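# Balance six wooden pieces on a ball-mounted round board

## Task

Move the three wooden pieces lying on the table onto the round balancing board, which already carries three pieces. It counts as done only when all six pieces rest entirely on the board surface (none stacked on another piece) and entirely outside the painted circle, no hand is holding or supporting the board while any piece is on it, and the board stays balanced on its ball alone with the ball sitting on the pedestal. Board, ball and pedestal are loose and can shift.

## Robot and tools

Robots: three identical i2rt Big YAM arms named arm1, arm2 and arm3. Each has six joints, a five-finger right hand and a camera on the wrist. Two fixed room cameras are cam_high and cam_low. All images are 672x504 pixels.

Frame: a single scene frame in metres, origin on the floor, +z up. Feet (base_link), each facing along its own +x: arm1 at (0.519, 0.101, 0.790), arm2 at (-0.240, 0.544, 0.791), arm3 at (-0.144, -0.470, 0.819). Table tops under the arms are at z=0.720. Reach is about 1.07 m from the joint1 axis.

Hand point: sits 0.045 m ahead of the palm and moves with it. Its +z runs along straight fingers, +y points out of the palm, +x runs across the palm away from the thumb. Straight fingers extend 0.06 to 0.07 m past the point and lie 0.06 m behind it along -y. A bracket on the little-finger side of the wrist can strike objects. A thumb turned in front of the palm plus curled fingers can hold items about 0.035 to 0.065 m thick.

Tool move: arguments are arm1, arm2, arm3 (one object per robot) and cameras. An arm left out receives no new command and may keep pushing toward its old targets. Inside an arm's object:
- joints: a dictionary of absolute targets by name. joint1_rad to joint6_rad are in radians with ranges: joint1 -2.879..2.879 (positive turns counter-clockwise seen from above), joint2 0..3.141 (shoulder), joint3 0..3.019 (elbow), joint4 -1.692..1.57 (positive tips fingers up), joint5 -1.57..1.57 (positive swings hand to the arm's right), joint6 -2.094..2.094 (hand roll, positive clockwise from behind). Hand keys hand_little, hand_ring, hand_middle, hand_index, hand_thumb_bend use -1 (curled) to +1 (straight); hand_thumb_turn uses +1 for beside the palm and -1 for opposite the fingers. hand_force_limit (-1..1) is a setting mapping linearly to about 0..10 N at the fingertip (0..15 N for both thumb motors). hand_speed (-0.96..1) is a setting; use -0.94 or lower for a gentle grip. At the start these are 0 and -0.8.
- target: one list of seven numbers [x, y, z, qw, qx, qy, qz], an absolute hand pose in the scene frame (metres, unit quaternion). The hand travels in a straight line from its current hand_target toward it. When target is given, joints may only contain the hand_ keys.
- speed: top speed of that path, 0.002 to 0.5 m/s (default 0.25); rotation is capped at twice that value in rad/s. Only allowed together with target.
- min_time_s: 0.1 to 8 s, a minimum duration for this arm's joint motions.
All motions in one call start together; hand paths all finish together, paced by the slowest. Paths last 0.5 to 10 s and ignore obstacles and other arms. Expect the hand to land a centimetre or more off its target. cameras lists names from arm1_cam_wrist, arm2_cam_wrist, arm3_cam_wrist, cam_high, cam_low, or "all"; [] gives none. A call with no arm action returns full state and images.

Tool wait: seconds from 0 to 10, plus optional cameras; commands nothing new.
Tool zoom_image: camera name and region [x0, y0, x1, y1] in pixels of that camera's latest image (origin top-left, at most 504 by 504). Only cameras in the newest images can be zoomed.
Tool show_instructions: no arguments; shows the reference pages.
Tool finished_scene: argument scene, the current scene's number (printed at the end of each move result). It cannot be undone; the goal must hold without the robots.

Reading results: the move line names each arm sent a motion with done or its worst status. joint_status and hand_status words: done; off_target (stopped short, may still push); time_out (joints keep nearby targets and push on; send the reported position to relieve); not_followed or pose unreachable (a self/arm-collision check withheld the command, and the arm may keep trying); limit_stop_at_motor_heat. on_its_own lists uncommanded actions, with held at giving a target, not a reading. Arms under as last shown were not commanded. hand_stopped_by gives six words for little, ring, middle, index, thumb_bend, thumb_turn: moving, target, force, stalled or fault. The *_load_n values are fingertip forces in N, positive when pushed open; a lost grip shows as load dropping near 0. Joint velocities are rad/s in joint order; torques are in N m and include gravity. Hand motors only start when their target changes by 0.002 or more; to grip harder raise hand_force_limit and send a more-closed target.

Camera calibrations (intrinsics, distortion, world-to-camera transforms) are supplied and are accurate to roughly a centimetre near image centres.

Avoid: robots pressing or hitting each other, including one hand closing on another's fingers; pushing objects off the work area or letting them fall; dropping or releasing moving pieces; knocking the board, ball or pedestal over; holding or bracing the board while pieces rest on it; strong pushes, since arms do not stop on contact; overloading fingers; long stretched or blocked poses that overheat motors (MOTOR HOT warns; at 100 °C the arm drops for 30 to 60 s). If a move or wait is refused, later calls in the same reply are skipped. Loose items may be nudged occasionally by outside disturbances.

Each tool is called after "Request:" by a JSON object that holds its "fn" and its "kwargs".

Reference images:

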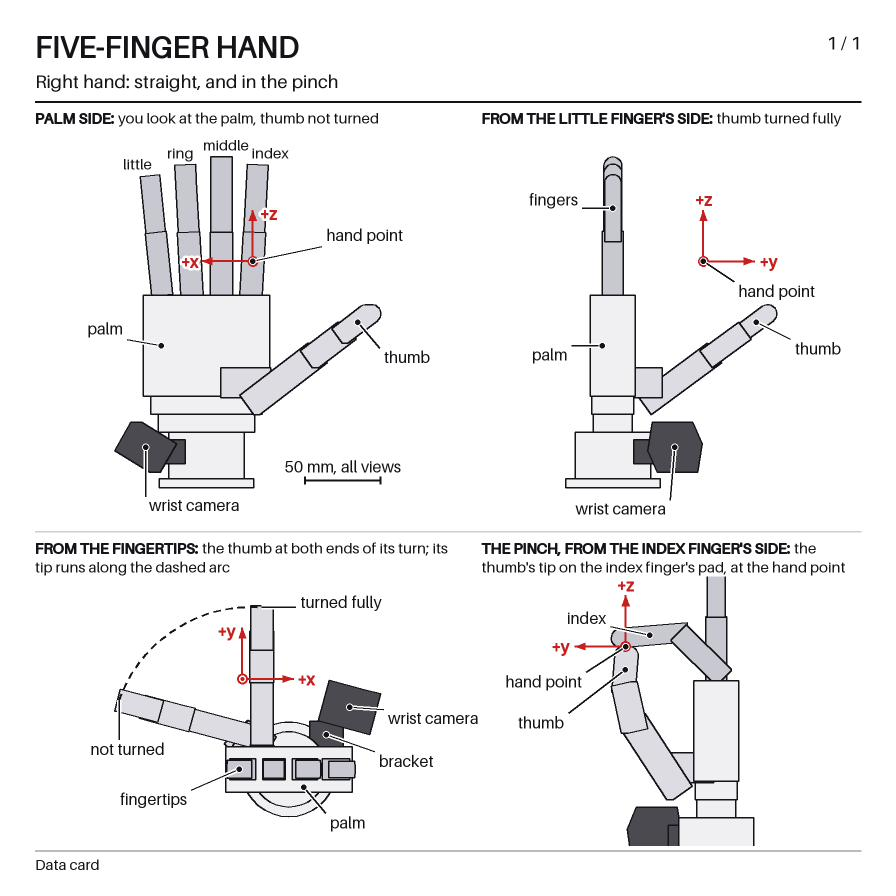

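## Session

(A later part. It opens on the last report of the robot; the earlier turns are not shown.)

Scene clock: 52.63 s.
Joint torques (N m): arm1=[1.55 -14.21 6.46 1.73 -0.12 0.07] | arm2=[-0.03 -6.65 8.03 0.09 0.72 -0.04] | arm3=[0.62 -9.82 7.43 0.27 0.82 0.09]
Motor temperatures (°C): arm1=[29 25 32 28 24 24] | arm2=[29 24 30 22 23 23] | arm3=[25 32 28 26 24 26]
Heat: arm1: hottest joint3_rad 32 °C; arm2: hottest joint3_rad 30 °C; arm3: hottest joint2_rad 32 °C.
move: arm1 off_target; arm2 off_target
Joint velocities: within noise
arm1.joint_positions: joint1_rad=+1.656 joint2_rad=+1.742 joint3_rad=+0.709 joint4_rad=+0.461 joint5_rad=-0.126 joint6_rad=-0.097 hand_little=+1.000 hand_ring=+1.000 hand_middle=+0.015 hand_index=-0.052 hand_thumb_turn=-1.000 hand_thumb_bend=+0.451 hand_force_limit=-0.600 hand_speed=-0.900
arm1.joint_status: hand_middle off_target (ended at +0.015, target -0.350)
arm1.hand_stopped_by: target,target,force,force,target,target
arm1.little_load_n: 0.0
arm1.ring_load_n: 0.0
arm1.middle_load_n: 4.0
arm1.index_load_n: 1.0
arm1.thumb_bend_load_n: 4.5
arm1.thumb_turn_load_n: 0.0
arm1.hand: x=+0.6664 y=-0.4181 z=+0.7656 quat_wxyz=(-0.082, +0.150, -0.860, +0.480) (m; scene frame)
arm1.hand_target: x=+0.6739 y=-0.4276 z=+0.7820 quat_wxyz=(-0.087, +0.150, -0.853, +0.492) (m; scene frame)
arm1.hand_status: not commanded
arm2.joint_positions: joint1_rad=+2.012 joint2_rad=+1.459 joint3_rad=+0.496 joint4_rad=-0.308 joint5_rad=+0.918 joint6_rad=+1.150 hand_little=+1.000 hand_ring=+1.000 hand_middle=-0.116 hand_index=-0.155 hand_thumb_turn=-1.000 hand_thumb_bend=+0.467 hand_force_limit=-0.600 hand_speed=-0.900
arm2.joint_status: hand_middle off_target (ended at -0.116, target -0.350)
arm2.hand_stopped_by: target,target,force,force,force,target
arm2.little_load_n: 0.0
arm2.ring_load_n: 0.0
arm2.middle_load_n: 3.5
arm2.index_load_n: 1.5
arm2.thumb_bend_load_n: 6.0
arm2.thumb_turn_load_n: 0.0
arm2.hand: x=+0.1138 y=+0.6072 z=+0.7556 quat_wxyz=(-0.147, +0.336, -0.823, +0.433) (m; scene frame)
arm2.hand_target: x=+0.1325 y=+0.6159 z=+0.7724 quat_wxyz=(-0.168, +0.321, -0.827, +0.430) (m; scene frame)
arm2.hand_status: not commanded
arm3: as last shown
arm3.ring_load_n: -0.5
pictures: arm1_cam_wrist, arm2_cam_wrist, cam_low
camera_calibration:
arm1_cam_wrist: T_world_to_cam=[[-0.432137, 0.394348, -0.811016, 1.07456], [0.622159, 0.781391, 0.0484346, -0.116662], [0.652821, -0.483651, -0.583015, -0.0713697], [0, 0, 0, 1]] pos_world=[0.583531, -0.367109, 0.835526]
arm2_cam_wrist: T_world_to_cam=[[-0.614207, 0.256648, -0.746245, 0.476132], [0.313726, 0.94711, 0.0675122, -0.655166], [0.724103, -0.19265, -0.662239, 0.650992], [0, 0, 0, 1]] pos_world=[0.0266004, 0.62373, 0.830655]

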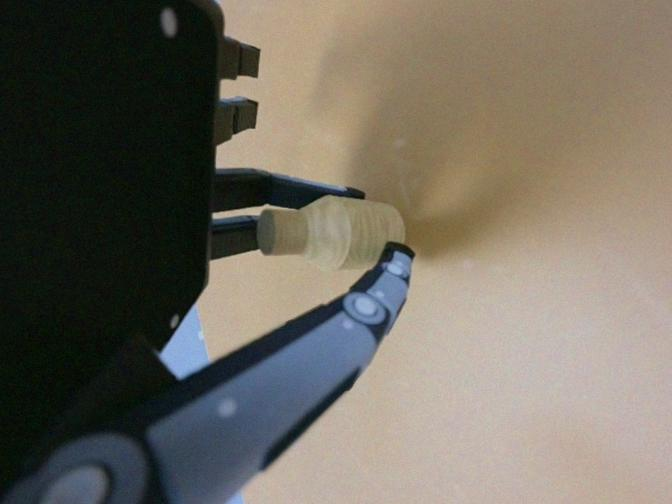

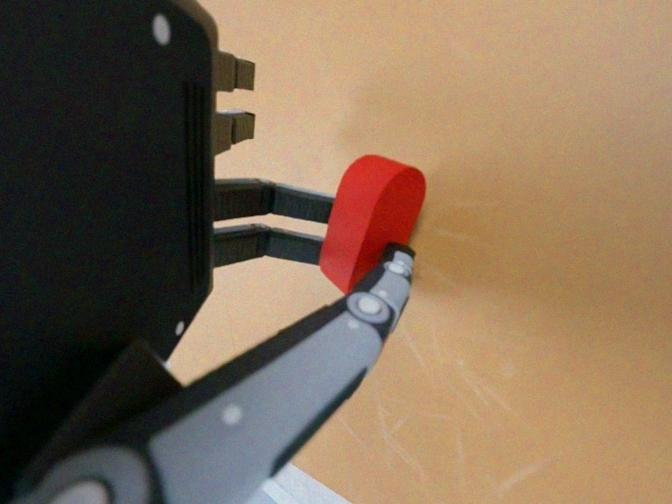

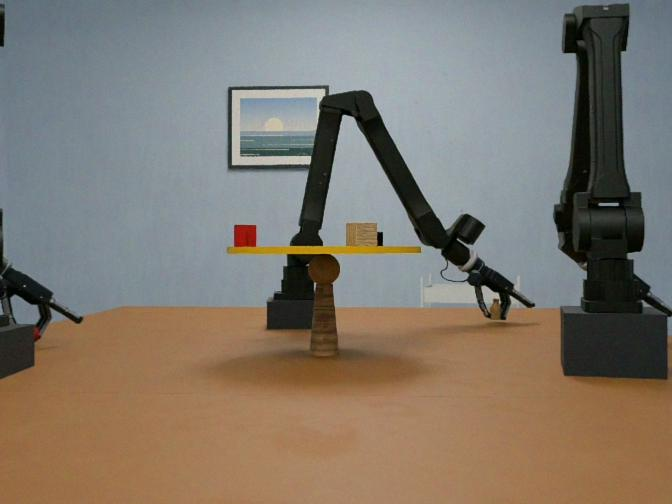

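Request:
{"fn": "move", "kwargs": {"arm1": {"target": [0.62, -0.34, 1.07, 0.0868, -0.1504, 0.8529, -0.4925], "speed": 0.15}, "arm2": {"target": [0.10, 0.56, 1.03, 0.1674, -0.3215, 0.8267, -0.4303], "speed": 0.15}, "arm3": {"target": [0.24, -0.56, 1.03, 0.1674, -0.3215, 0.8267, -0.4303], "speed": 0.15}, "cameras": ["all"]}}

Scene clock: 59.60 s.
Joint torques (N m): arm1=[-0.56 -6.65 13.24 1.8 -0.17 -0.17] | arm2=[-0.32 -2.26 13.31 0.34 0.64 -0.19] | arm3=[0.79 -2.96 12.96 0.66 0.28 -0.06]
Motor temperatures (°C): arm1=[29 25 33 27 24 24] | arm2=[29 24 31 22 23 23] | arm3=[25 32 28 26 24 26]
Heat: arm1: hottest joint3_rad 33 °C; arm2: hottest joint3_rad 31 °C; arm3: hottest joint2_rad 32 °C.
move: arm1 off_target; arm2 off_target; arm3 off_target
Joint velocities: within noise
arm1.joint_positions: joint1_rad=+1.581 joint2_rad=+1.023 joint3_rad=+0.892 joint4_rad=-0.478 joint5_rad=-0.209 joint6_rad=-0.125 hand_little=+1.000 hand_ring=+1.000 hand_middle=+0.015 hand_index=-0.052 hand_thumb_turn=-1.000 hand_thumb_bend=+0.451 hand_force_limit=-0.600 hand_speed=-0.900
arm1.joint_status: not commanded
arm1.hand_stopped_by: target,target,force,force,target,target
arm1.little_load_n: 0.0
arm1.ring_load_n: 0.0
arm1.middle_load_n: 4.0
arm1.index_load_n: 1.5
arm1.thumb_bend_load_n: 4.5
arm1.thumb_turn_load_n: 0.0
arm1.hand: x=+0.6260 y=-0.3253 z=+1.0350 quat_wxyz=(-0.094, +0.149, -0.867, +0.466) (m; scene frame)
arm1.hand_target: x=+0.6198 y=-0.3384 z=+1.0698 quat_wxyz=(-0.086, +0.150, -0.853, +0.493) (m; scene frame)
arm1.hand_status: off_target (0.038 m and 3.5 deg from the pose sent, 0.318 m and 1.8 deg at the start)
arm2.joint_positions: joint1_rad=+1.876 joint2_rad=+0.869 joint3_rad=+0.811 joint4_rad=-1.068 joint5_rad=+0.861 joint6_rad=+0.965 hand_little=+1.000 hand_ring=+1.000 hand_middle=-0.116 hand_index=-0.155 hand_thumb_turn=-1.000 hand_thumb_bend=+0.467 hand_force_limit=-0.600 hand_speed=-0.900
arm2.joint_status: not commanded
arm2.hand_stopped_by: target,target,force,force,force,target
arm2.little_load_n: 0.0
arm2.ring_load_n: 0.0
arm2.middle_load_n: 3.5
arm2.index_load_n: 2.0
arm2.thumb_bend_load_n: 5.5
arm2.thumb_turn_load_n: 0.0
arm2.hand: x=+0.0890 y=+0.5581 z=+0.9996 quat_wxyz=(-0.146, +0.333, -0.827, +0.429) (m; scene frame)
arm2.hand_target: x=+0.0990 y=+0.5596 z=+1.0295 quat_wxyz=(-0.168, +0.321, -0.827, +0.431) (m; scene frame)
arm2.hand_status: off_target (0.032 m and 2.8 deg from the pose sent, 0.279 m and 2.9 deg at the start)
arm3.joint_positions: joint1_rad=-1.471 joint2_rad=+0.927 joint3_rad=+0.729 joint4_rad=-0.630 joint5_rad=+0.596 joint6_rad=+0.507 hand_little=+1.000 hand_ring=+1.000 hand_middle=-0.024 hand_index=-0.052 hand_thumb_turn=-1.000 hand_thumb_bend=+0.535 hand_force_limit=-0.600 hand_speed=-0.900
arm3.joint_status: not commanded
arm3.hand_stopped_by: target,target,force,force,force,target
arm3.little_load_n: 0.0
arm3.ring_load_n: 0.0
arm3.middle_load_n: 2.0
arm3.index_load_n: 3.0
arm3.thumb_bend_load_n: 6.5
arm3.thumb_turn_load_n: -2.5
arm3.hand: x=+0.2245 y=-0.5640 z=+0.9975 quat_wxyz=(-0.143, +0.324, -0.835, +0.421) (m; scene frame)
arm3.hand_target: x=+0.2387 y=-0.5600 z=+1.0298 quat_wxyz=(-0.168, +0.321, -0.827, +0.430) (m; scene frame)
arm3.hand_status: off_target (0.036 m and 3.2 deg from the pose sent, 0.278 m and 27.6 deg at the start)
pictures: arm1_cam_wrist, arm2_cam_wrist, arm3_cam_wrist, cam_high, cam_low
camera_calibration:
arm1_cam_wrist: T_world_to_cam=[[-0.421745, 0.417531, -0.80486, 1.23375], [0.613142, 0.785269, 0.0860833, -0.209196], [0.667974, -0.457188, -0.587189, 0.16045], [0, 0, 0, 1]] pos_world=[0.541417, -0.277498, 1.10522]
arm2_cam_wrist: T_world_to_cam=[[-0.615134, 0.267443, -0.741677, 0.645127], [0.319967, 0.944441, 0.0751825, -0.624149], [0.720577, -0.191065, -0.666531, 0.824812], [0, 0, 0, 1]] pos_world=[0.00220637, 0.57453, 1.07516]
arm3_cam_wrist: T_world_to_cam=[[-0.592808, 0.288118, -0.752042, 1.04164], [0.253359, 0.95312, 0.165441, 0.310766], [0.764453, -0.0924614, -0.638014, 0.526471], [0, 0, 0, 1]] pos_world=[0.136296, -0.547635, 1.06784]

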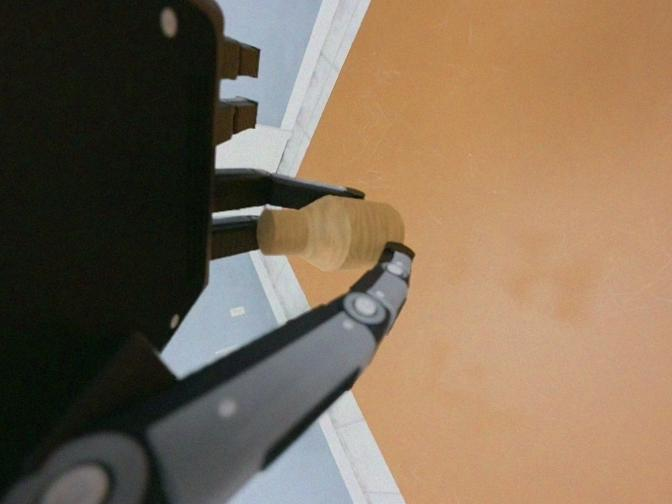

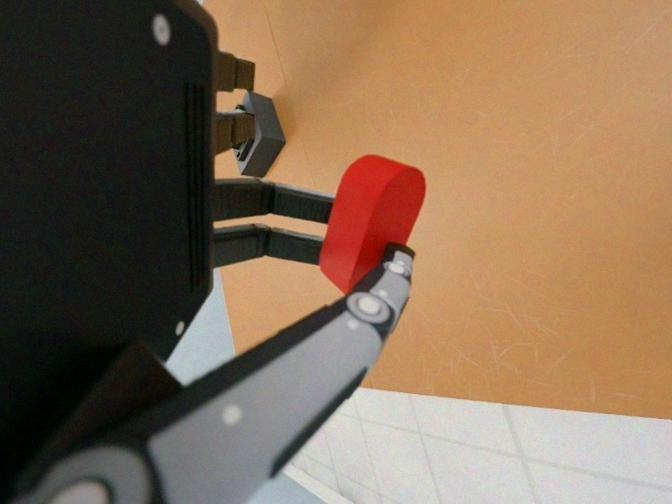

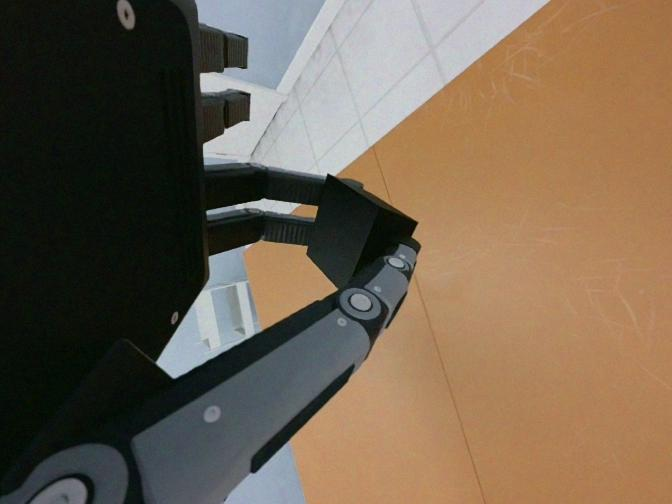

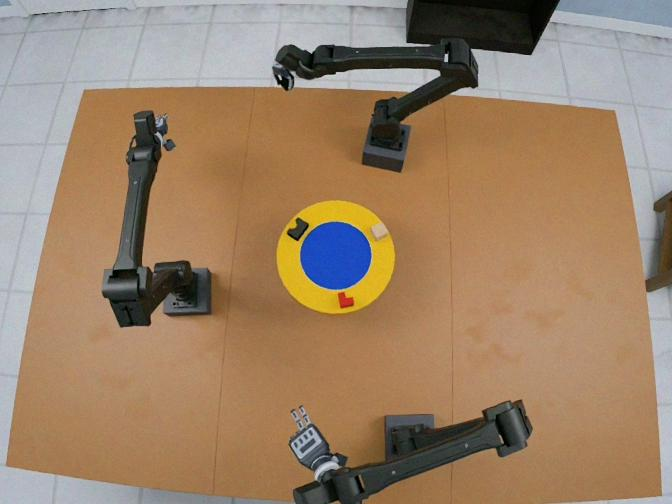

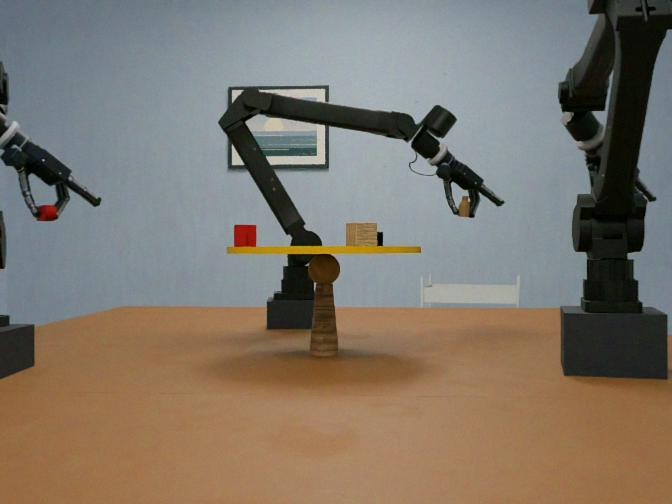

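Request:
{"fn": "move", "kwargs": {"arm1": {"joints": {"joint1_rad": 0.03}, "min_time_s": 6}, "arm2": {"target": [-0.10, 0.34, 1.09, 0.1674, -0.3215, 0.8267, -0.4303], "speed": 0.12}, "arm3": {"target": [0.22, -0.54, 1.12, 0.1674, -0.3215, 0.8267, -0.4303], "speed": 0.12}, "cameras": ["arm1_cam_wrist", "cam_high", "cam_low"]}}

Scene clock: 67.30 s.
Joint torques (N m): arm1=[-0.32 -6.95 13.18 1.61 -0.13 -0.17] | arm2=[-0.38 3.02 13.78 1.03 -0.39 -0.18] | arm3=[0.79 -2.67 13.26 0.61 0.65 0.12]
Motor temperatures (°C): arm1=[29 25 34 27 24 24] | arm2=[29 24 31 22 23 23] | arm3=[25 32 30 25 24 26]
Heat: arm1: hottest joint3_rad 34 °C; arm2: hottest joint3_rad 31 °C; arm3: hottest joint2_rad 32 °C.
move: arm1 done; arm2 off_target; arm3 off_target
Joint velocities: within noise
arm1.joint_positions: joint1_rad=+0.043 joint2_rad=+1.023 joint3_rad=+0.892 joint4_rad=-0.478 joint5_rad=-0.210 joint6_rad=-0.126 hand_little=+1.000 hand_ring=+1.000 hand_middle=+0.015 hand_index=-0.052 hand_thumb_turn=-1.000 hand_thumb_bend=+0.451 hand_force_limit=-0.600 hand_speed=-0.900
arm1.joint_status: all done
arm1.hand_stopped_by: target,target,force,force,target,target
arm1.little_load_n: 0.0
arm1.ring_load_n: 0.0
arm1.middle_load_n: 4.0
arm1.index_load_n: 1.0
arm1.thumb_bend_load_n: 4.5
arm1.thumb_turn_load_n: 0.0
arm1.hand: x=+0.0918 y=-0.0217 z=+1.0249 quat_wxyz=(+0.249, -0.499, -0.731, +0.394) (m; scene frame)
arm1.hand_target: x=+0.0779 y=-0.0167 z=+1.0594 quat_wxyz=(+0.273, -0.488, -0.722, +0.407) (m; scene frame)
arm1.hand_status: not commanded
arm2.joint_positions: joint1_rad=+0.171 joint2_rad=+0.488 joint3_rad=+0.794 joint4_rad=-1.029 joint5_rad=-0.422 joint6_rad=-0.301 hand_little=+1.000 hand_ring=+1.000 hand_middle=-0.116 hand_index=-0.155 hand_thumb_turn=-1.000 hand_thumb_bend=+0.467 hand_force_limit=-0.600 hand_speed=-0.900
arm2.joint_status: not commanded
arm2.hand_stopped_by: target,target,force,force,force,target
arm2.little_load_n: 0.0
arm2.ring_load_n: 0.0
arm2.middle_load_n: 3.5
arm2.index_load_n: 2.0
arm2.thumb_bend_load_n: 5.5
arm2.thumb_turn_load_n: 0.0
arm2.hand: x=-0.0997 y=+0.3476 z=+1.0611 quat_wxyz=(-0.172, +0.318, -0.837, +0.409) (m; scene frame)
arm2.hand_target: x=-0.1000 y=+0.3408 z=+1.0893 quat_wxyz=(-0.167, +0.321, -0.827, +0.431) (m; scene frame)
arm2.hand_status: off_target (0.030 m and 2.8 deg from the pose sent, 0.302 m and 2.8 deg at the start)
arm3.joint_positions: joint1_rad=-1.401 joint2_rad=+0.875 joint3_rad=+0.940 joint4_rad=-0.933 joint5_rad=+0.637 joint6_rad=+0.551 hand_little=+1.000 hand_ring=+1.000 hand_middle=-0.024 hand_index=-0.052 hand_thumb_turn=-1.000 hand_thumb_bend=+0.535 hand_force_limit=-0.600 hand_speed=-0.900
arm3.joint_status: not commanded
arm3.hand_stopped_by: target,target,force,force,force,target
arm3.little_load_n: 0.0
arm3.ring_load_n: 0.0
arm3.middle_load_n: 2.0
arm3.index_load_n: 3.0
arm3.thumb_bend_load_n: 6.5
arm3.thumb_turn_load_n: -2.0
arm3.hand: x=+0.2105 y=-0.5440 z=+1.0845 quat_wxyz=(-0.139, +0.334, -0.833, +0.420) (m; scene frame)
arm3.hand_target: x=+0.2186 y=-0.5401 z=+1.1194 quat_wxyz=(-0.168, +0.322, -0.827, +0.430) (m; scene frame)
arm3.hand_status: off_target (0.037 m and 3.9 deg from the pose sent, 0.125 m and 3.2 deg at the start)
pictures: arm1_cam_wrist, cam_high, cam_low
camera_calibration:
arm1_cam_wrist: T_world_to_cam=[[0.420715, 0.439513, -0.793616, 0.785148], [0.803791, -0.586195, 0.101468, -0.182172], [-0.420618, -0.680591, -0.599898, 0.758297], [0, 0, 0, 1]] pos_world=[0.135058, 0.0642189, 1.09649]

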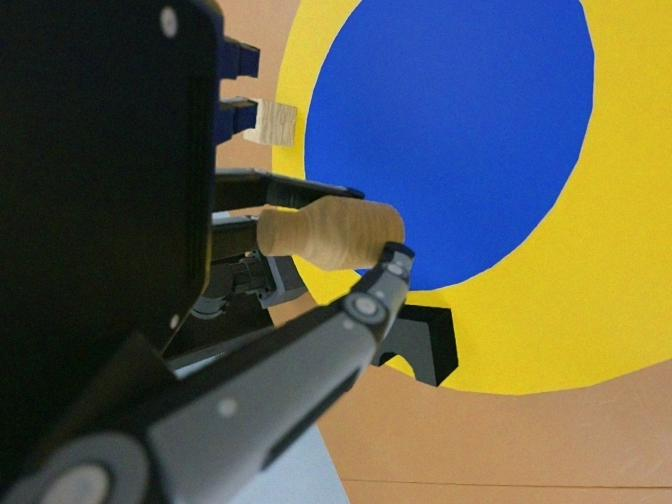

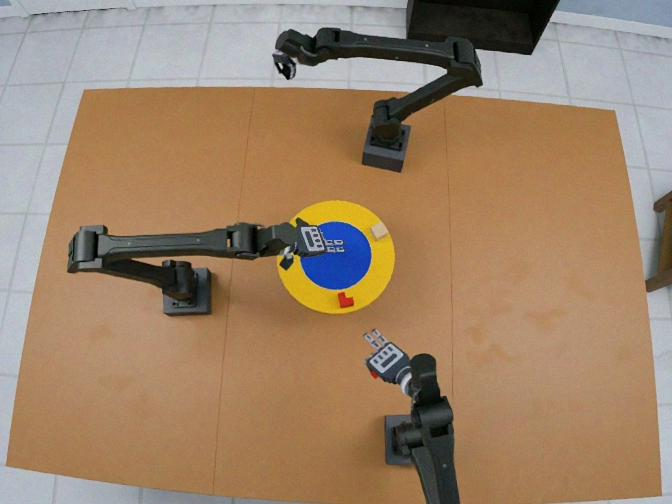

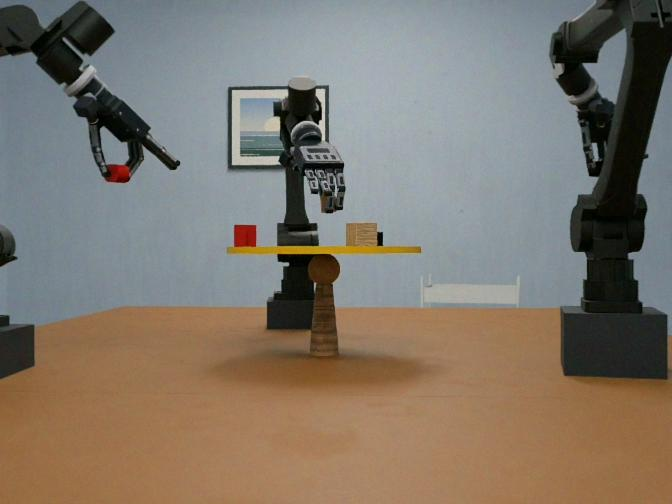

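Request:
{"fn": "move", "kwargs": {"arm1": {"target": [0.1145, 0.111, 1.075, 0.4111, -0.6330, -0.5502, 0.3573], "speed": 0.12}, "arm3": {"joints": {"joint1_rad": -0.40}, "min_time_s": 5}, "cameras": ["arm1_cam_wrist", "cam_high"]}}

Scene clock: 73.37 s.
Joint torques (N m): arm1=[-0.38 -4.07 8.84 3.15 0.15 0.11] | arm2=[-0.38 3.02 13.81 1.05 -0.39 -0.18] | arm3=[0.73 -2.67 13.23 0.61 0.63 0.11]
Motor temperatures (°C): arm1=[29 25 34 27 24 24] | arm2=[29 24 32 22 23 23] | arm3=[25 32 31 25 24 26]
Heat: arm1: hottest joint3_rad 34 °C; arm2: hottest joint3_rad 32 °C; arm3: hottest joint2_rad 32 °C.
move: arm1 off_target; arm3 done
Joint velocities: within noise
arm1.joint_positions: joint1_rad=-0.149 joint2_rad=+0.769 joint3_rad=+0.788 joint4_rad=-0.459 joint5_rad=+0.072 joint6_rad=+0.008 hand_little=+1.000 hand_ring=+1.000 hand_middle=+0.015 hand_index=-0.052 hand_thumb_turn=-1.000 hand_thumb_bend=+0.451 hand_force_limit=-0.600 hand_speed=-0.900
arm1.joint_status: not commanded
arm1.hand_stopped_by: target,target,force,force,target,target
arm1.little_load_n: 0.0
arm1.ring_load_n: 0.0
arm1.middle_load_n: 4.0
arm1.index_load_n: 1.0
arm1.thumb_bend_load_n: 4.5
arm1.thumb_turn_load_n: 0.0
arm1.hand: x=+0.1175 y=+0.1057 z=+1.0656 quat_wxyz=(+0.401, -0.631, -0.567, +0.347) (m; scene frame)
arm1.hand_target: x=+0.1147 y=+0.1110 z=+1.0750 quat_wxyz=(+0.411, -0.633, -0.550, +0.357) (m; scene frame)
arm1.hand_status: off_target (0.011 m and 2.5 deg from the pose sent, 0.144 m and 32.1 deg at the start)
arm2: as last shown
arm3.joint_positions: joint1_rad=-0.411 joint2_rad=+0.875 joint3_rad=+0.940 joint4_rad=-0.933 joint5_rad=+0.638 joint6_rad=+0.551 hand_little=+1.000 hand_ring=+1.000 hand_middle=-0.024 hand_index=-0.052 hand_thumb_turn=-1.000 hand_thumb_bend=+0.535 hand_force_limit=-0.600 hand_speed=-0.900
arm3.joint_status: all done
arm3.hand_stopped_by: target,target,force,force,force,target
arm3.little_load_n: 0.0
arm3.ring_load_n: 0.0
arm3.middle_load_n: 2.0
arm3.index_load_n: 3.0
arm3.thumb_bend_load_n: 6.0
arm3.thumb_turn_load_n: -2.0
arm3.hand: x=+0.1133 y=-0.2131 z=+1.0828 quat_wxyz=(-0.319, +0.690, -0.574, +0.304) (m; scene frame)
arm3.hand_target: x=+0.1147 y=-0.2042 z=+1.1177 quat_wxyz=(-0.350, +0.677, -0.575, +0.299) (m; scene frame)
arm3.hand_status: not commanded
pictures: arm1_cam_wrist, cam_high
camera_calibration:
arm1_cam_wrist: T_world_to_cam=[[0.46271, 0.232536, -0.855469, 0.833524], [0.426406, -0.904404, -0.0152016, 0.0699664], [-0.777224, -0.357743, -0.517632, 0.800334], [0, 0, 0, 1]] pos_world=[0.206525, 0.155767, 1.1284]

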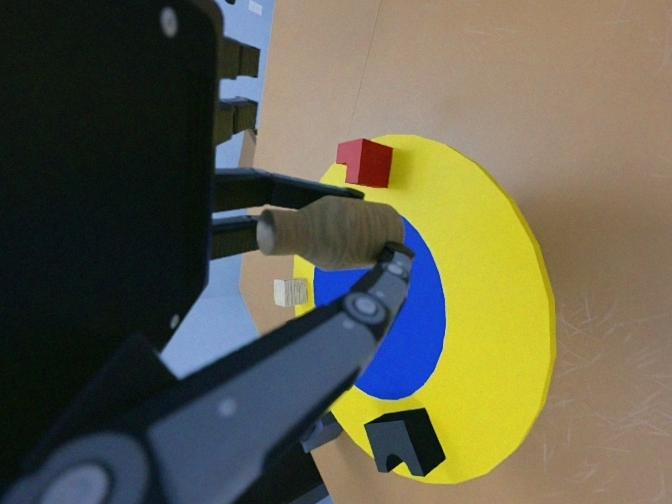

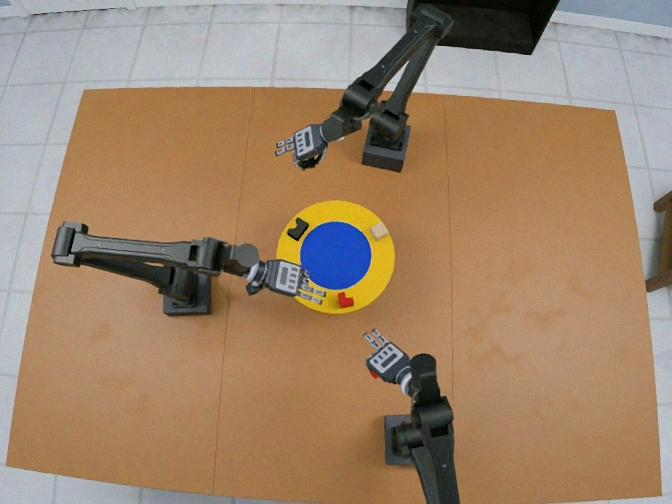

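Request:
{"fn": "move", "kwargs": {"arm2": {"target": [-0.060, 0.125, 1.075, 0.1598, -0.2884, 0.8258, -0.4577], "speed": 0.12}, "arm3": {"target": [0.012, -0.135, 1.09, 0.4770, -0.8786, 0.0230, -0.0125], "speed": 0.12}, "cameras": ["all"]}}

Scene clock: 80.70 s.
Joint torques (N m): arm1=[-0.44 -4.07 8.8 3.08 0.15 0.11] | arm2=[-0.44 -3.66 14.3 2.1 -0.15 0] | arm3=[-0.97 -1.08 10.97 0.91 -0.45 -0.05]
Motor temperatures (°C): arm1=[29 25 35 27 24 24] | arm2=[29 24 33 22 23 23] | arm3=[25 32 31 25 24 26]
Heat: arm1: hottest joint3_rad 35 °C; arm2: hottest joint3_rad 33 °C; arm3: hottest joint2_rad 32 °C.
move: arm2 off_target; arm3 off_target
Joint velocities: within noise
arm1: as last shown
arm1.ring_load_n: -0.5
arm2.joint_positions: joint1_rad=+0.154 joint2_rad=+1.056 joint3_rad=+0.961 joint4_rad=-0.592 joint5_rad=-0.399 joint6_rad=-0.264 hand_little=+1.000 hand_ring=+1.000 hand_middle=-0.116 hand_index=-0.155 hand_thumb_turn=-1.000 hand_thumb_bend=+0.467 hand_force_limit=-0.600 hand_speed=-0.900
arm2.joint_status: not commanded
arm2.hand_stopped_by: target,target,force,force,force,target
arm2.little_load_n: 0.0
arm2.ring_load_n: 0.0
arm2.middle_load_n: 3.5
arm2.index_load_n: 2.0
arm2.thumb_bend_load_n: 5.5
arm2.thumb_turn_load_n: 0.0
arm2.hand: x=-0.0628 y=+0.1490 z=+1.0412 quat_wxyz=(-0.164, +0.293, -0.841, +0.425) (m; scene frame)
arm2.hand_target: x=-0.0610 y=+0.1276 z=+1.0752 quat_wxyz=(-0.160, +0.288, -0.826, +0.458) (m; scene frame)
arm2.hand_status: off_target (0.042 m and 4.2 deg from the pose sent, 0.227 m and 6.8 deg at the start)
arm3.joint_positions: joint1_rad=-0.534 joint2_rad=+0.868 joint3_rad=+0.874 joint4_rad=-0.711 joint5_rad=-0.553 joint6_rad=-0.401 hand_little=+1.000 hand_ring=+1.000 hand_middle=-0.024 hand_index=-0.052 hand_thumb_turn=-1.000 hand_thumb_bend=+0.535 hand_force_limit=-0.600 hand_speed=-0.900
arm3.joint_status: not commanded
arm3.hand_stopped_by: target,target,force,force,force,target
arm3.little_load_n: 0.0
arm3.ring_load_n: 0.0
arm3.middle_load_n: 2.0
arm3.index_load_n: 3.0
arm3.thumb_bend_load_n: 6.0
arm3.thumb_turn_load_n: -2.0
arm3.hand: x=+0.0046 y=-0.1378 z=+1.0782 quat_wxyz=(-0.472, +0.881, -0.025, +0.006) (m; scene frame)
arm3.hand_target: x=+0.0119 y=-0.1352 z=+1.0899 quat_wxyz=(-0.477, +0.878, -0.023, +0.013) (m; scene frame)
arm3.hand_status: off_target (0.014 m and 1.1 deg from the pose sent, 0.128 m and 78.3 deg at the start)
pictures: arm1_cam_wrist, arm2_cam_wrist, arm3_cam_wrist, cam_high, cam_low
camera_calibration:
arm1_cam_wrist: T_world_to_cam=[[0.46271, 0.232536, -0.855469, 0.833524], [0.426406, -0.904404, -0.0152016, 0.0699664], [-0.777224, -0.357743, -0.517632, 0.800334], [0, 0, 0, 1]] pos_world=[0.206525, 0.155767, 1.1284]
arm2_cam_wrist: T_world_to_cam=[[-0.554435, 0.334247, -0.762155, 0.70718], [0.368326, 0.919779, 0.135432, -0.248311], [0.746282, -0.205634, -0.63307, 0.852693], [0, 0, 0, 1]] pos_world=[-0.152804, 0.167362, 1.11242]
arm3_cam_wrist: T_world_to_cam=[[0.189543, -0.570369, -0.79922, 0.778199], [-0.838895, -0.517049, 0.170043, -0.255644], [-0.510223, 0.638231, -0.576483, 0.825651], [0, 0, 0, 1]] pos_world=[0.0593056, -0.215277, 1.1414]

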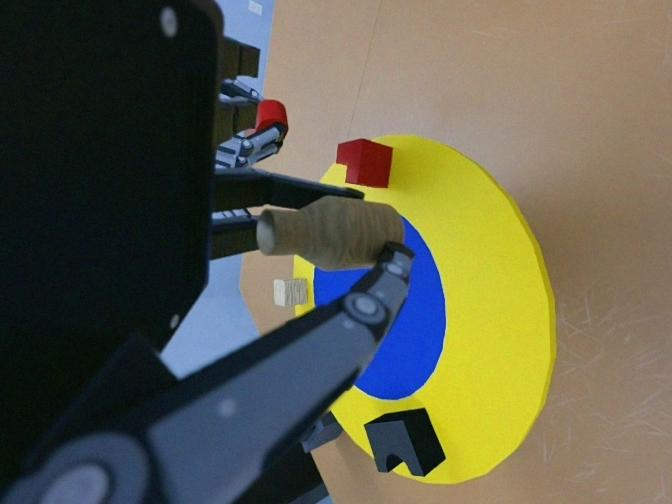

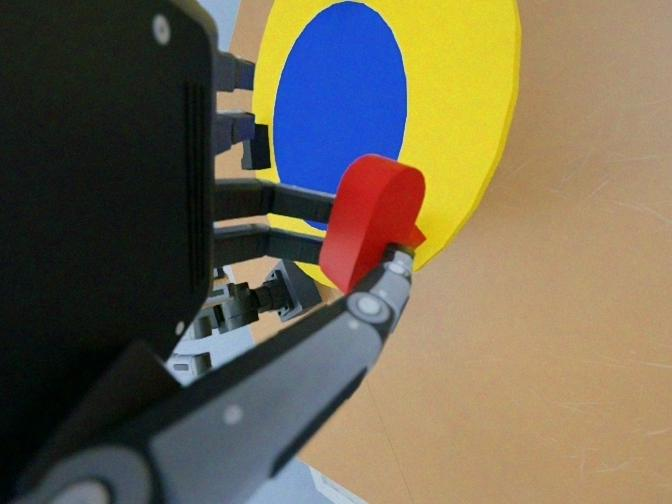

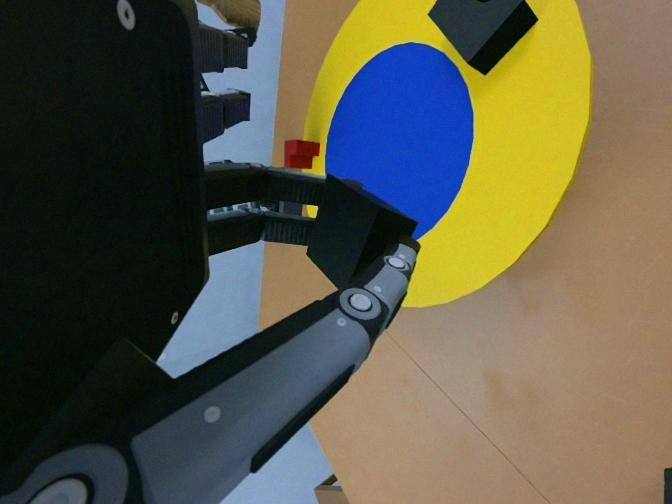

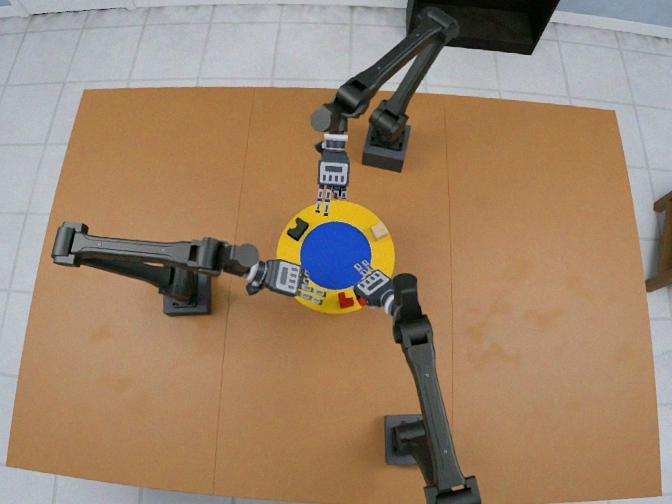

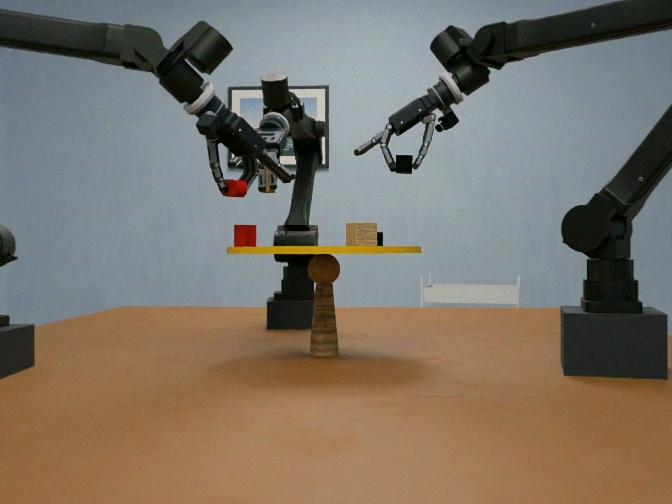

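Request:
{"fn": "zoom_image", "kwargs": {"camera": "cam_low", "region": [190, 100, 350, 270]}}

Request:
{"fn": "zoom_image", "kwargs": {"camera": "cam_low", "region": [310, 100, 470, 270]}}

Request:
{"fn": "zoom_image", "kwargs": {"camera": "cam_high", "region": [260, 180, 410, 330]}}

Scaled by 2.965 from the camera's 672x504 image, which has a finer 960x720 frame.

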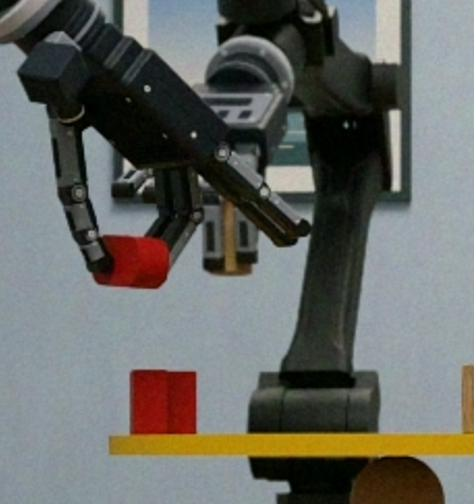

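Scaled by 2.965 from the camera's 672x504 image, which has a finer 960x720 frame.

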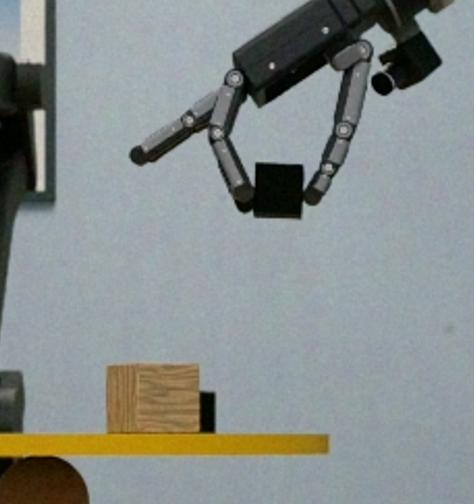

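Scaled by 3.360 from the camera's 672x504 image, which has a finer 960x720 frame.

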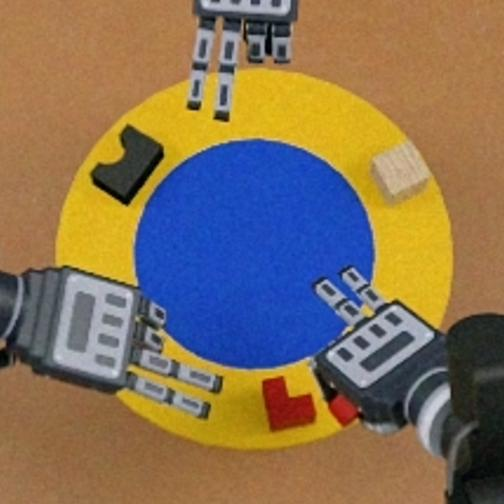

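Request:
{"fn": "zoom_image", "kwargs": {"camera": "arm2_cam_wrist", "region": [300, 140, 460, 310]}}

Request:
{"fn": "zoom_image", "kwargs": {"camera": "arm3_cam_wrist", "region": [290, 150, 450, 320]}}

Scaled by 2.965 from the camera's 672x504 image, which has a finer 960x720 frame.

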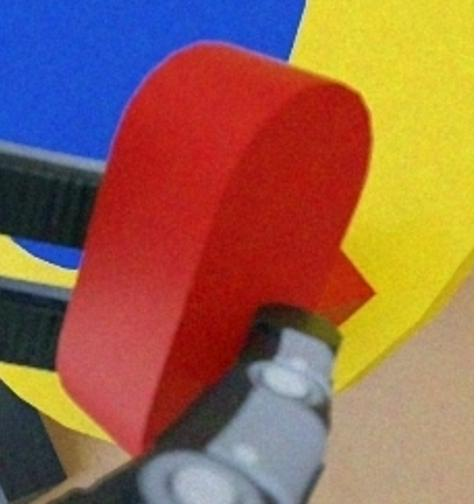

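Scaled by 2.965 from the camera's 672x504 image, which has a finer 960x720 frame.

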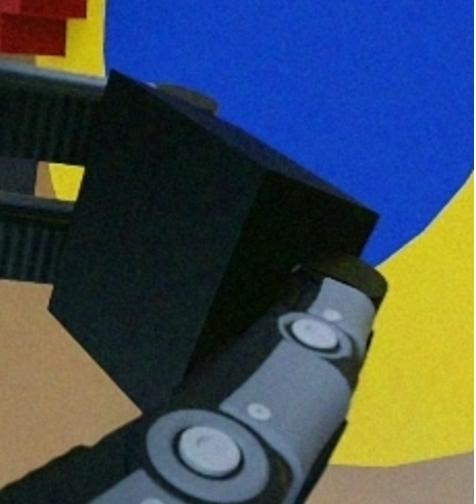

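Request:
{"fn": "move", "kwargs": {"arm1": {"target": [0.1285, 0.085, 0.994, 0.4000, -0.6401, -0.5564, 0.3476], "speed": 0.08}, "arm2": {"target": [-0.0703, 0.079, 1.017, 0.1674, -0.2841, 0.8135, -0.4792], "speed": 0.08}, "arm3": {"target": [0.0196, -0.117, 0.983, 0.4578, -0.8889, 0.0233, -0.0120], "speed": 0.08}, "cameras": ["all"]}}

Request:
{"fn": "zoom_image", "kwargs": {"camera": "cam_low", "region": [210, 140, 440, 270]}}

Request:
{"fn": "zoom_image", "kwargs": {"camera": "cam_high", "region": [260, 180, 410, 330]}}

Scene clock: 91.43 s.
Joint torques (N m): arm1=[2.08 -3.43 8.66 3.04 0.21 0.12] | arm2=[-0.44 -5.54 8.68 2.17 -0.36 -0.11] | arm3=[0.73 -2.37 8.18 1.85 -0.1 0]
Motor temperatures (°C): arm1=[29 25 35 27 24 24] | arm2=[28 24 35 22 23 23] | arm3=[25 32 31 25 24 26]
Heat: arm1: hottest joint3_rad 35 °C; arm2: hottest joint3_rad 35 °C; arm3: hottest joint2_rad 32 °C.
move: arm1 off_target; arm2 done; arm3 done
Joint velocities: within noise
arm1.joint_positions: joint1_rad=-0.076 joint2_rad=+0.758 joint3_rad=+0.591 joint4_rad=-0.312 joint5_rad=+0.162 joint6_rad=+0.055 hand_little=+1.000 hand_ring=+1.000 hand_middle=+0.015 hand_index=-0.052 hand_thumb_turn=-1.000 hand_thumb_bend=+0.451 hand_force_limit=-0.600 hand_speed=-0.900
arm1.joint_status: not commanded
arm1.hand_stopped_by: target,target,force,force,target,target
arm1.little_load_n: 0.0
arm1.ring_load_n: 0.0
arm1.middle_load_n: 4.0
arm1.index_load_n: 1.0
arm1.thumb_bend_load_n: 4.5
arm1.thumb_turn_load_n: 0.0
arm1.hand: x=+0.1326 y=+0.0916 z=+0.9854 quat_wxyz=(+0.396, -0.645, -0.564, +0.331) (m; scene frame)
arm1.hand_target: x=+0.1288 y=+0.0851 z=+0.9941 quat_wxyz=(+0.400, -0.640, -0.556, +0.348) (m; scene frame)
arm1.hand_status: off_target (0.012 m and 2.2 deg from the pose sent, 0.075 m and 1.6 deg at the start)
arm2.joint_positions: joint1_rad=+0.096 joint2_rad=+1.192 joint3_rad=+0.947 joint4_rad=-0.337 joint5_rad=-0.456 joint6_rad=-0.264 hand_little=+1.000 hand_ring=+1.000 hand_middle=-0.116 hand_index=-0.155 hand_thumb_turn=-1.000 hand_thumb_bend=+0.467 hand_force_limit=-0.600 hand_speed=-0.900
arm2.joint_status: not commanded
arm2.hand_stopped_by: target,target,force,force,force,target
arm2.little_load_n: 0.0
arm2.ring_load_n: 0.0
arm2.middle_load_n: 4.0
arm2.index_load_n: 1.5
arm2.thumb_bend_load_n: 6.0
arm2.thumb_turn_load_n: 0.0
arm2.hand: x=-0.0678 y=+0.0846 z=+1.0185 quat_wxyz=(-0.169, +0.285, -0.816, +0.473) (m; scene frame)
arm2.hand_target: x=-0.0704 y=+0.0792 z=+1.0171 quat_wxyz=(-0.167, +0.284, -0.814, +0.479) (m; scene frame)
arm2.hand_status: done (0.006 m and 0.8 deg from the pose sent, 0.074 m and 7.1 deg at the start)
arm3.joint_positions: joint1_rad=-0.519 joint2_rad=+0.990 joint3_rad=+0.708 joint4_rad=-0.454 joint5_rad=-0.514 joint6_rad=-0.401 hand_little=+1.000 hand_ring=+1.000 hand_middle=-0.024 hand_index=-0.052 hand_thumb_turn=-1.000 hand_thumb_bend=+0.535 hand_force_limit=-0.600 hand_speed=-0.900
arm3.joint_status: not commanded
arm3.hand_stopped_by: target,target,force,force,force,target
arm3.little_load_n: 0.0
arm3.ring_load_n: 0.0
arm3.middle_load_n: 2.0
arm3.index_load_n: 3.0
arm3.thumb_bend_load_n: 6.0
arm3.thumb_turn_load_n: -2.0
arm3.hand: x=+0.0201 y=-0.1223 z=+0.9840 quat_wxyz=(-0.454, +0.890, -0.031, +0.009) (m; scene frame)
arm3.hand_target: x=+0.0196 y=-0.1171 z=+0.9831 quat_wxyz=(-0.458, +0.889, -0.023, +0.012) (m; scene frame)
arm3.hand_status: done (0.005 m and 1.1 deg from the pose sent, 0.099 m and 1.9 deg at the start)
pictures: arm1_cam_wrist, arm2_cam_wrist, arm3_cam_wrist, cam_high, cam_low
camera_calibration:
arm1_cam_wrist: T_world_to_cam=[[0.497451, 0.216938, -0.839929, 0.742652], [0.39995, -0.916537, 0.000147687, 0.0390174], [-0.769794, -0.336003, -0.542697, 0.787231], [0, 0, 0, 1]] pos_world=[0.220967, 0.139163, 1.051]
arm2_cam_wrist: T_world_to_cam=[[-0.509679, 0.263563, -0.819001, 0.77556], [0.373069, 0.925477, 0.0656603, -0.113284], [0.775272, -0.272078, -0.570023, 0.772223], [0, 0, 0, 1]] pos_world=[-0.161133, 0.110538, 1.08281]
arm3_cam_wrist: T_world_to_cam=[[0.180775, -0.604292, -0.775984, 0.681996], [-0.846152, -0.497736, 0.190487, -0.236189], [-0.501345, 0.622166, -0.601301, 0.791709], [0, 0, 0, 1]] pos_world=[0.0737806, -0.19801, 1.05026]

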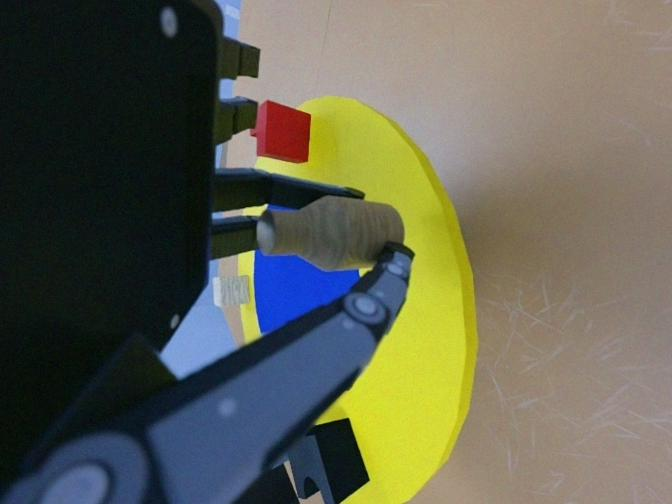

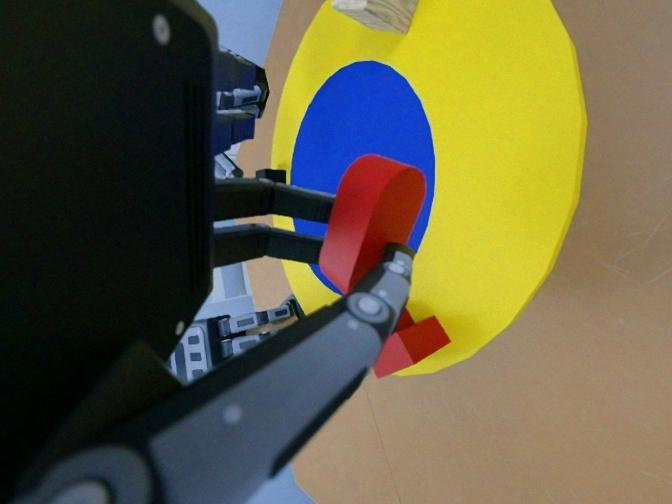

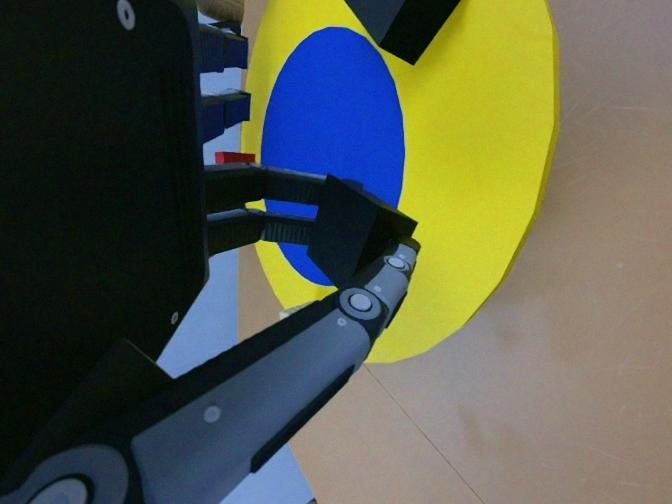

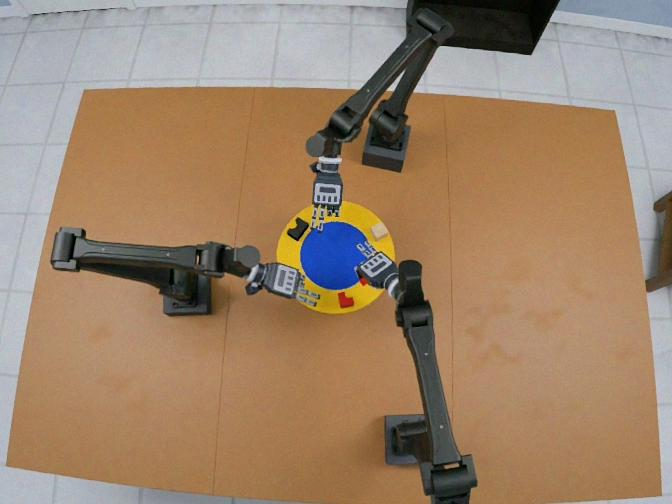

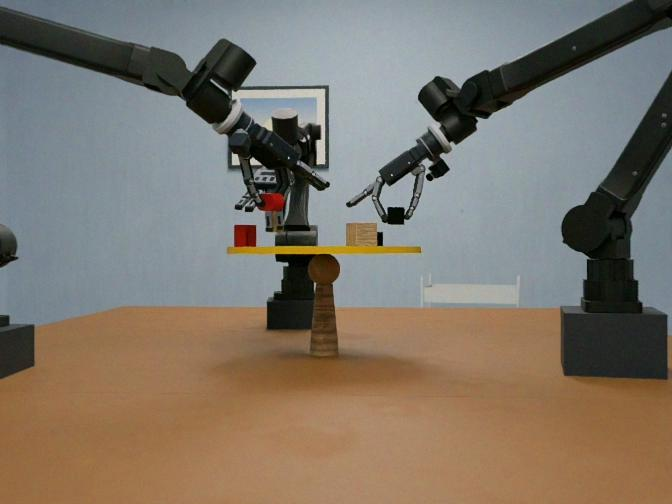

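Scaled by 2.191 from the camera's 672x504 image, which has a finer 960x720 frame.

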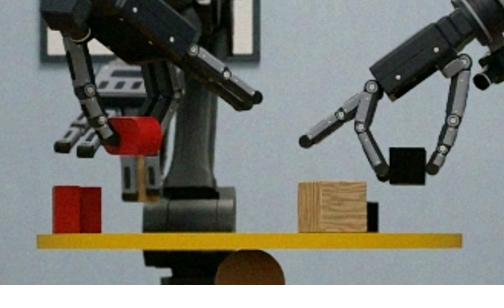

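Scaled by 3.360 from the camera's 672x504 image, which has a finer 960x720 frame.

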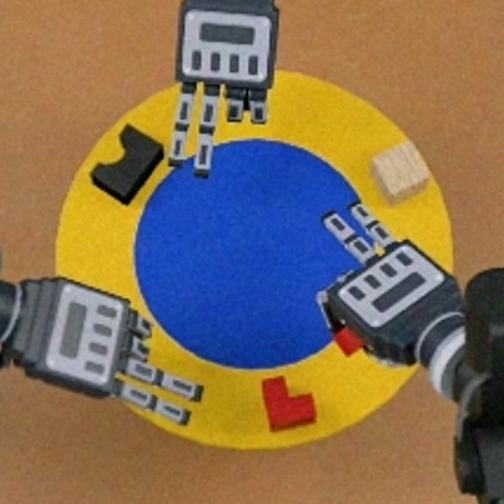

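Request:
{"fn": "zoom_image", "kwargs": {"camera": "cam_low", "region": [225, 170, 315, 260]}}

Request:
{"fn": "zoom_image", "kwargs": {"camera": "cam_low", "region": [340, 170, 430, 260]}}

Scaled by 5.600 from the camera's 672x504 image, which has a finer 960x720 frame.

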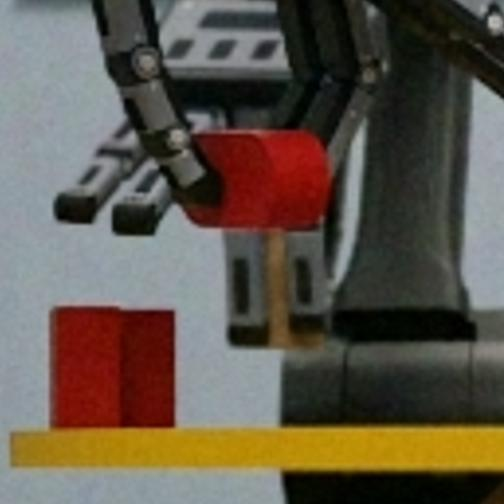

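Scaled by 5.600 from the camera's 672x504 image, which has a finer 960x720 frame.

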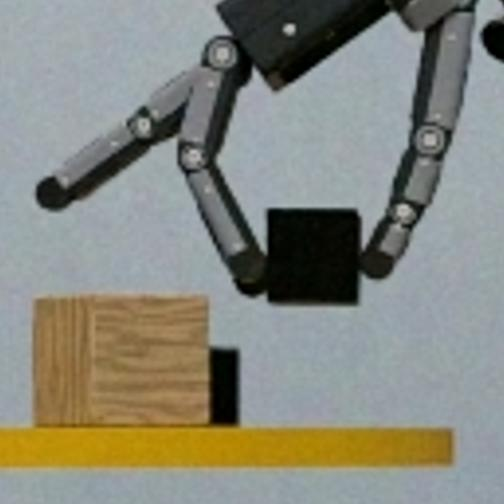

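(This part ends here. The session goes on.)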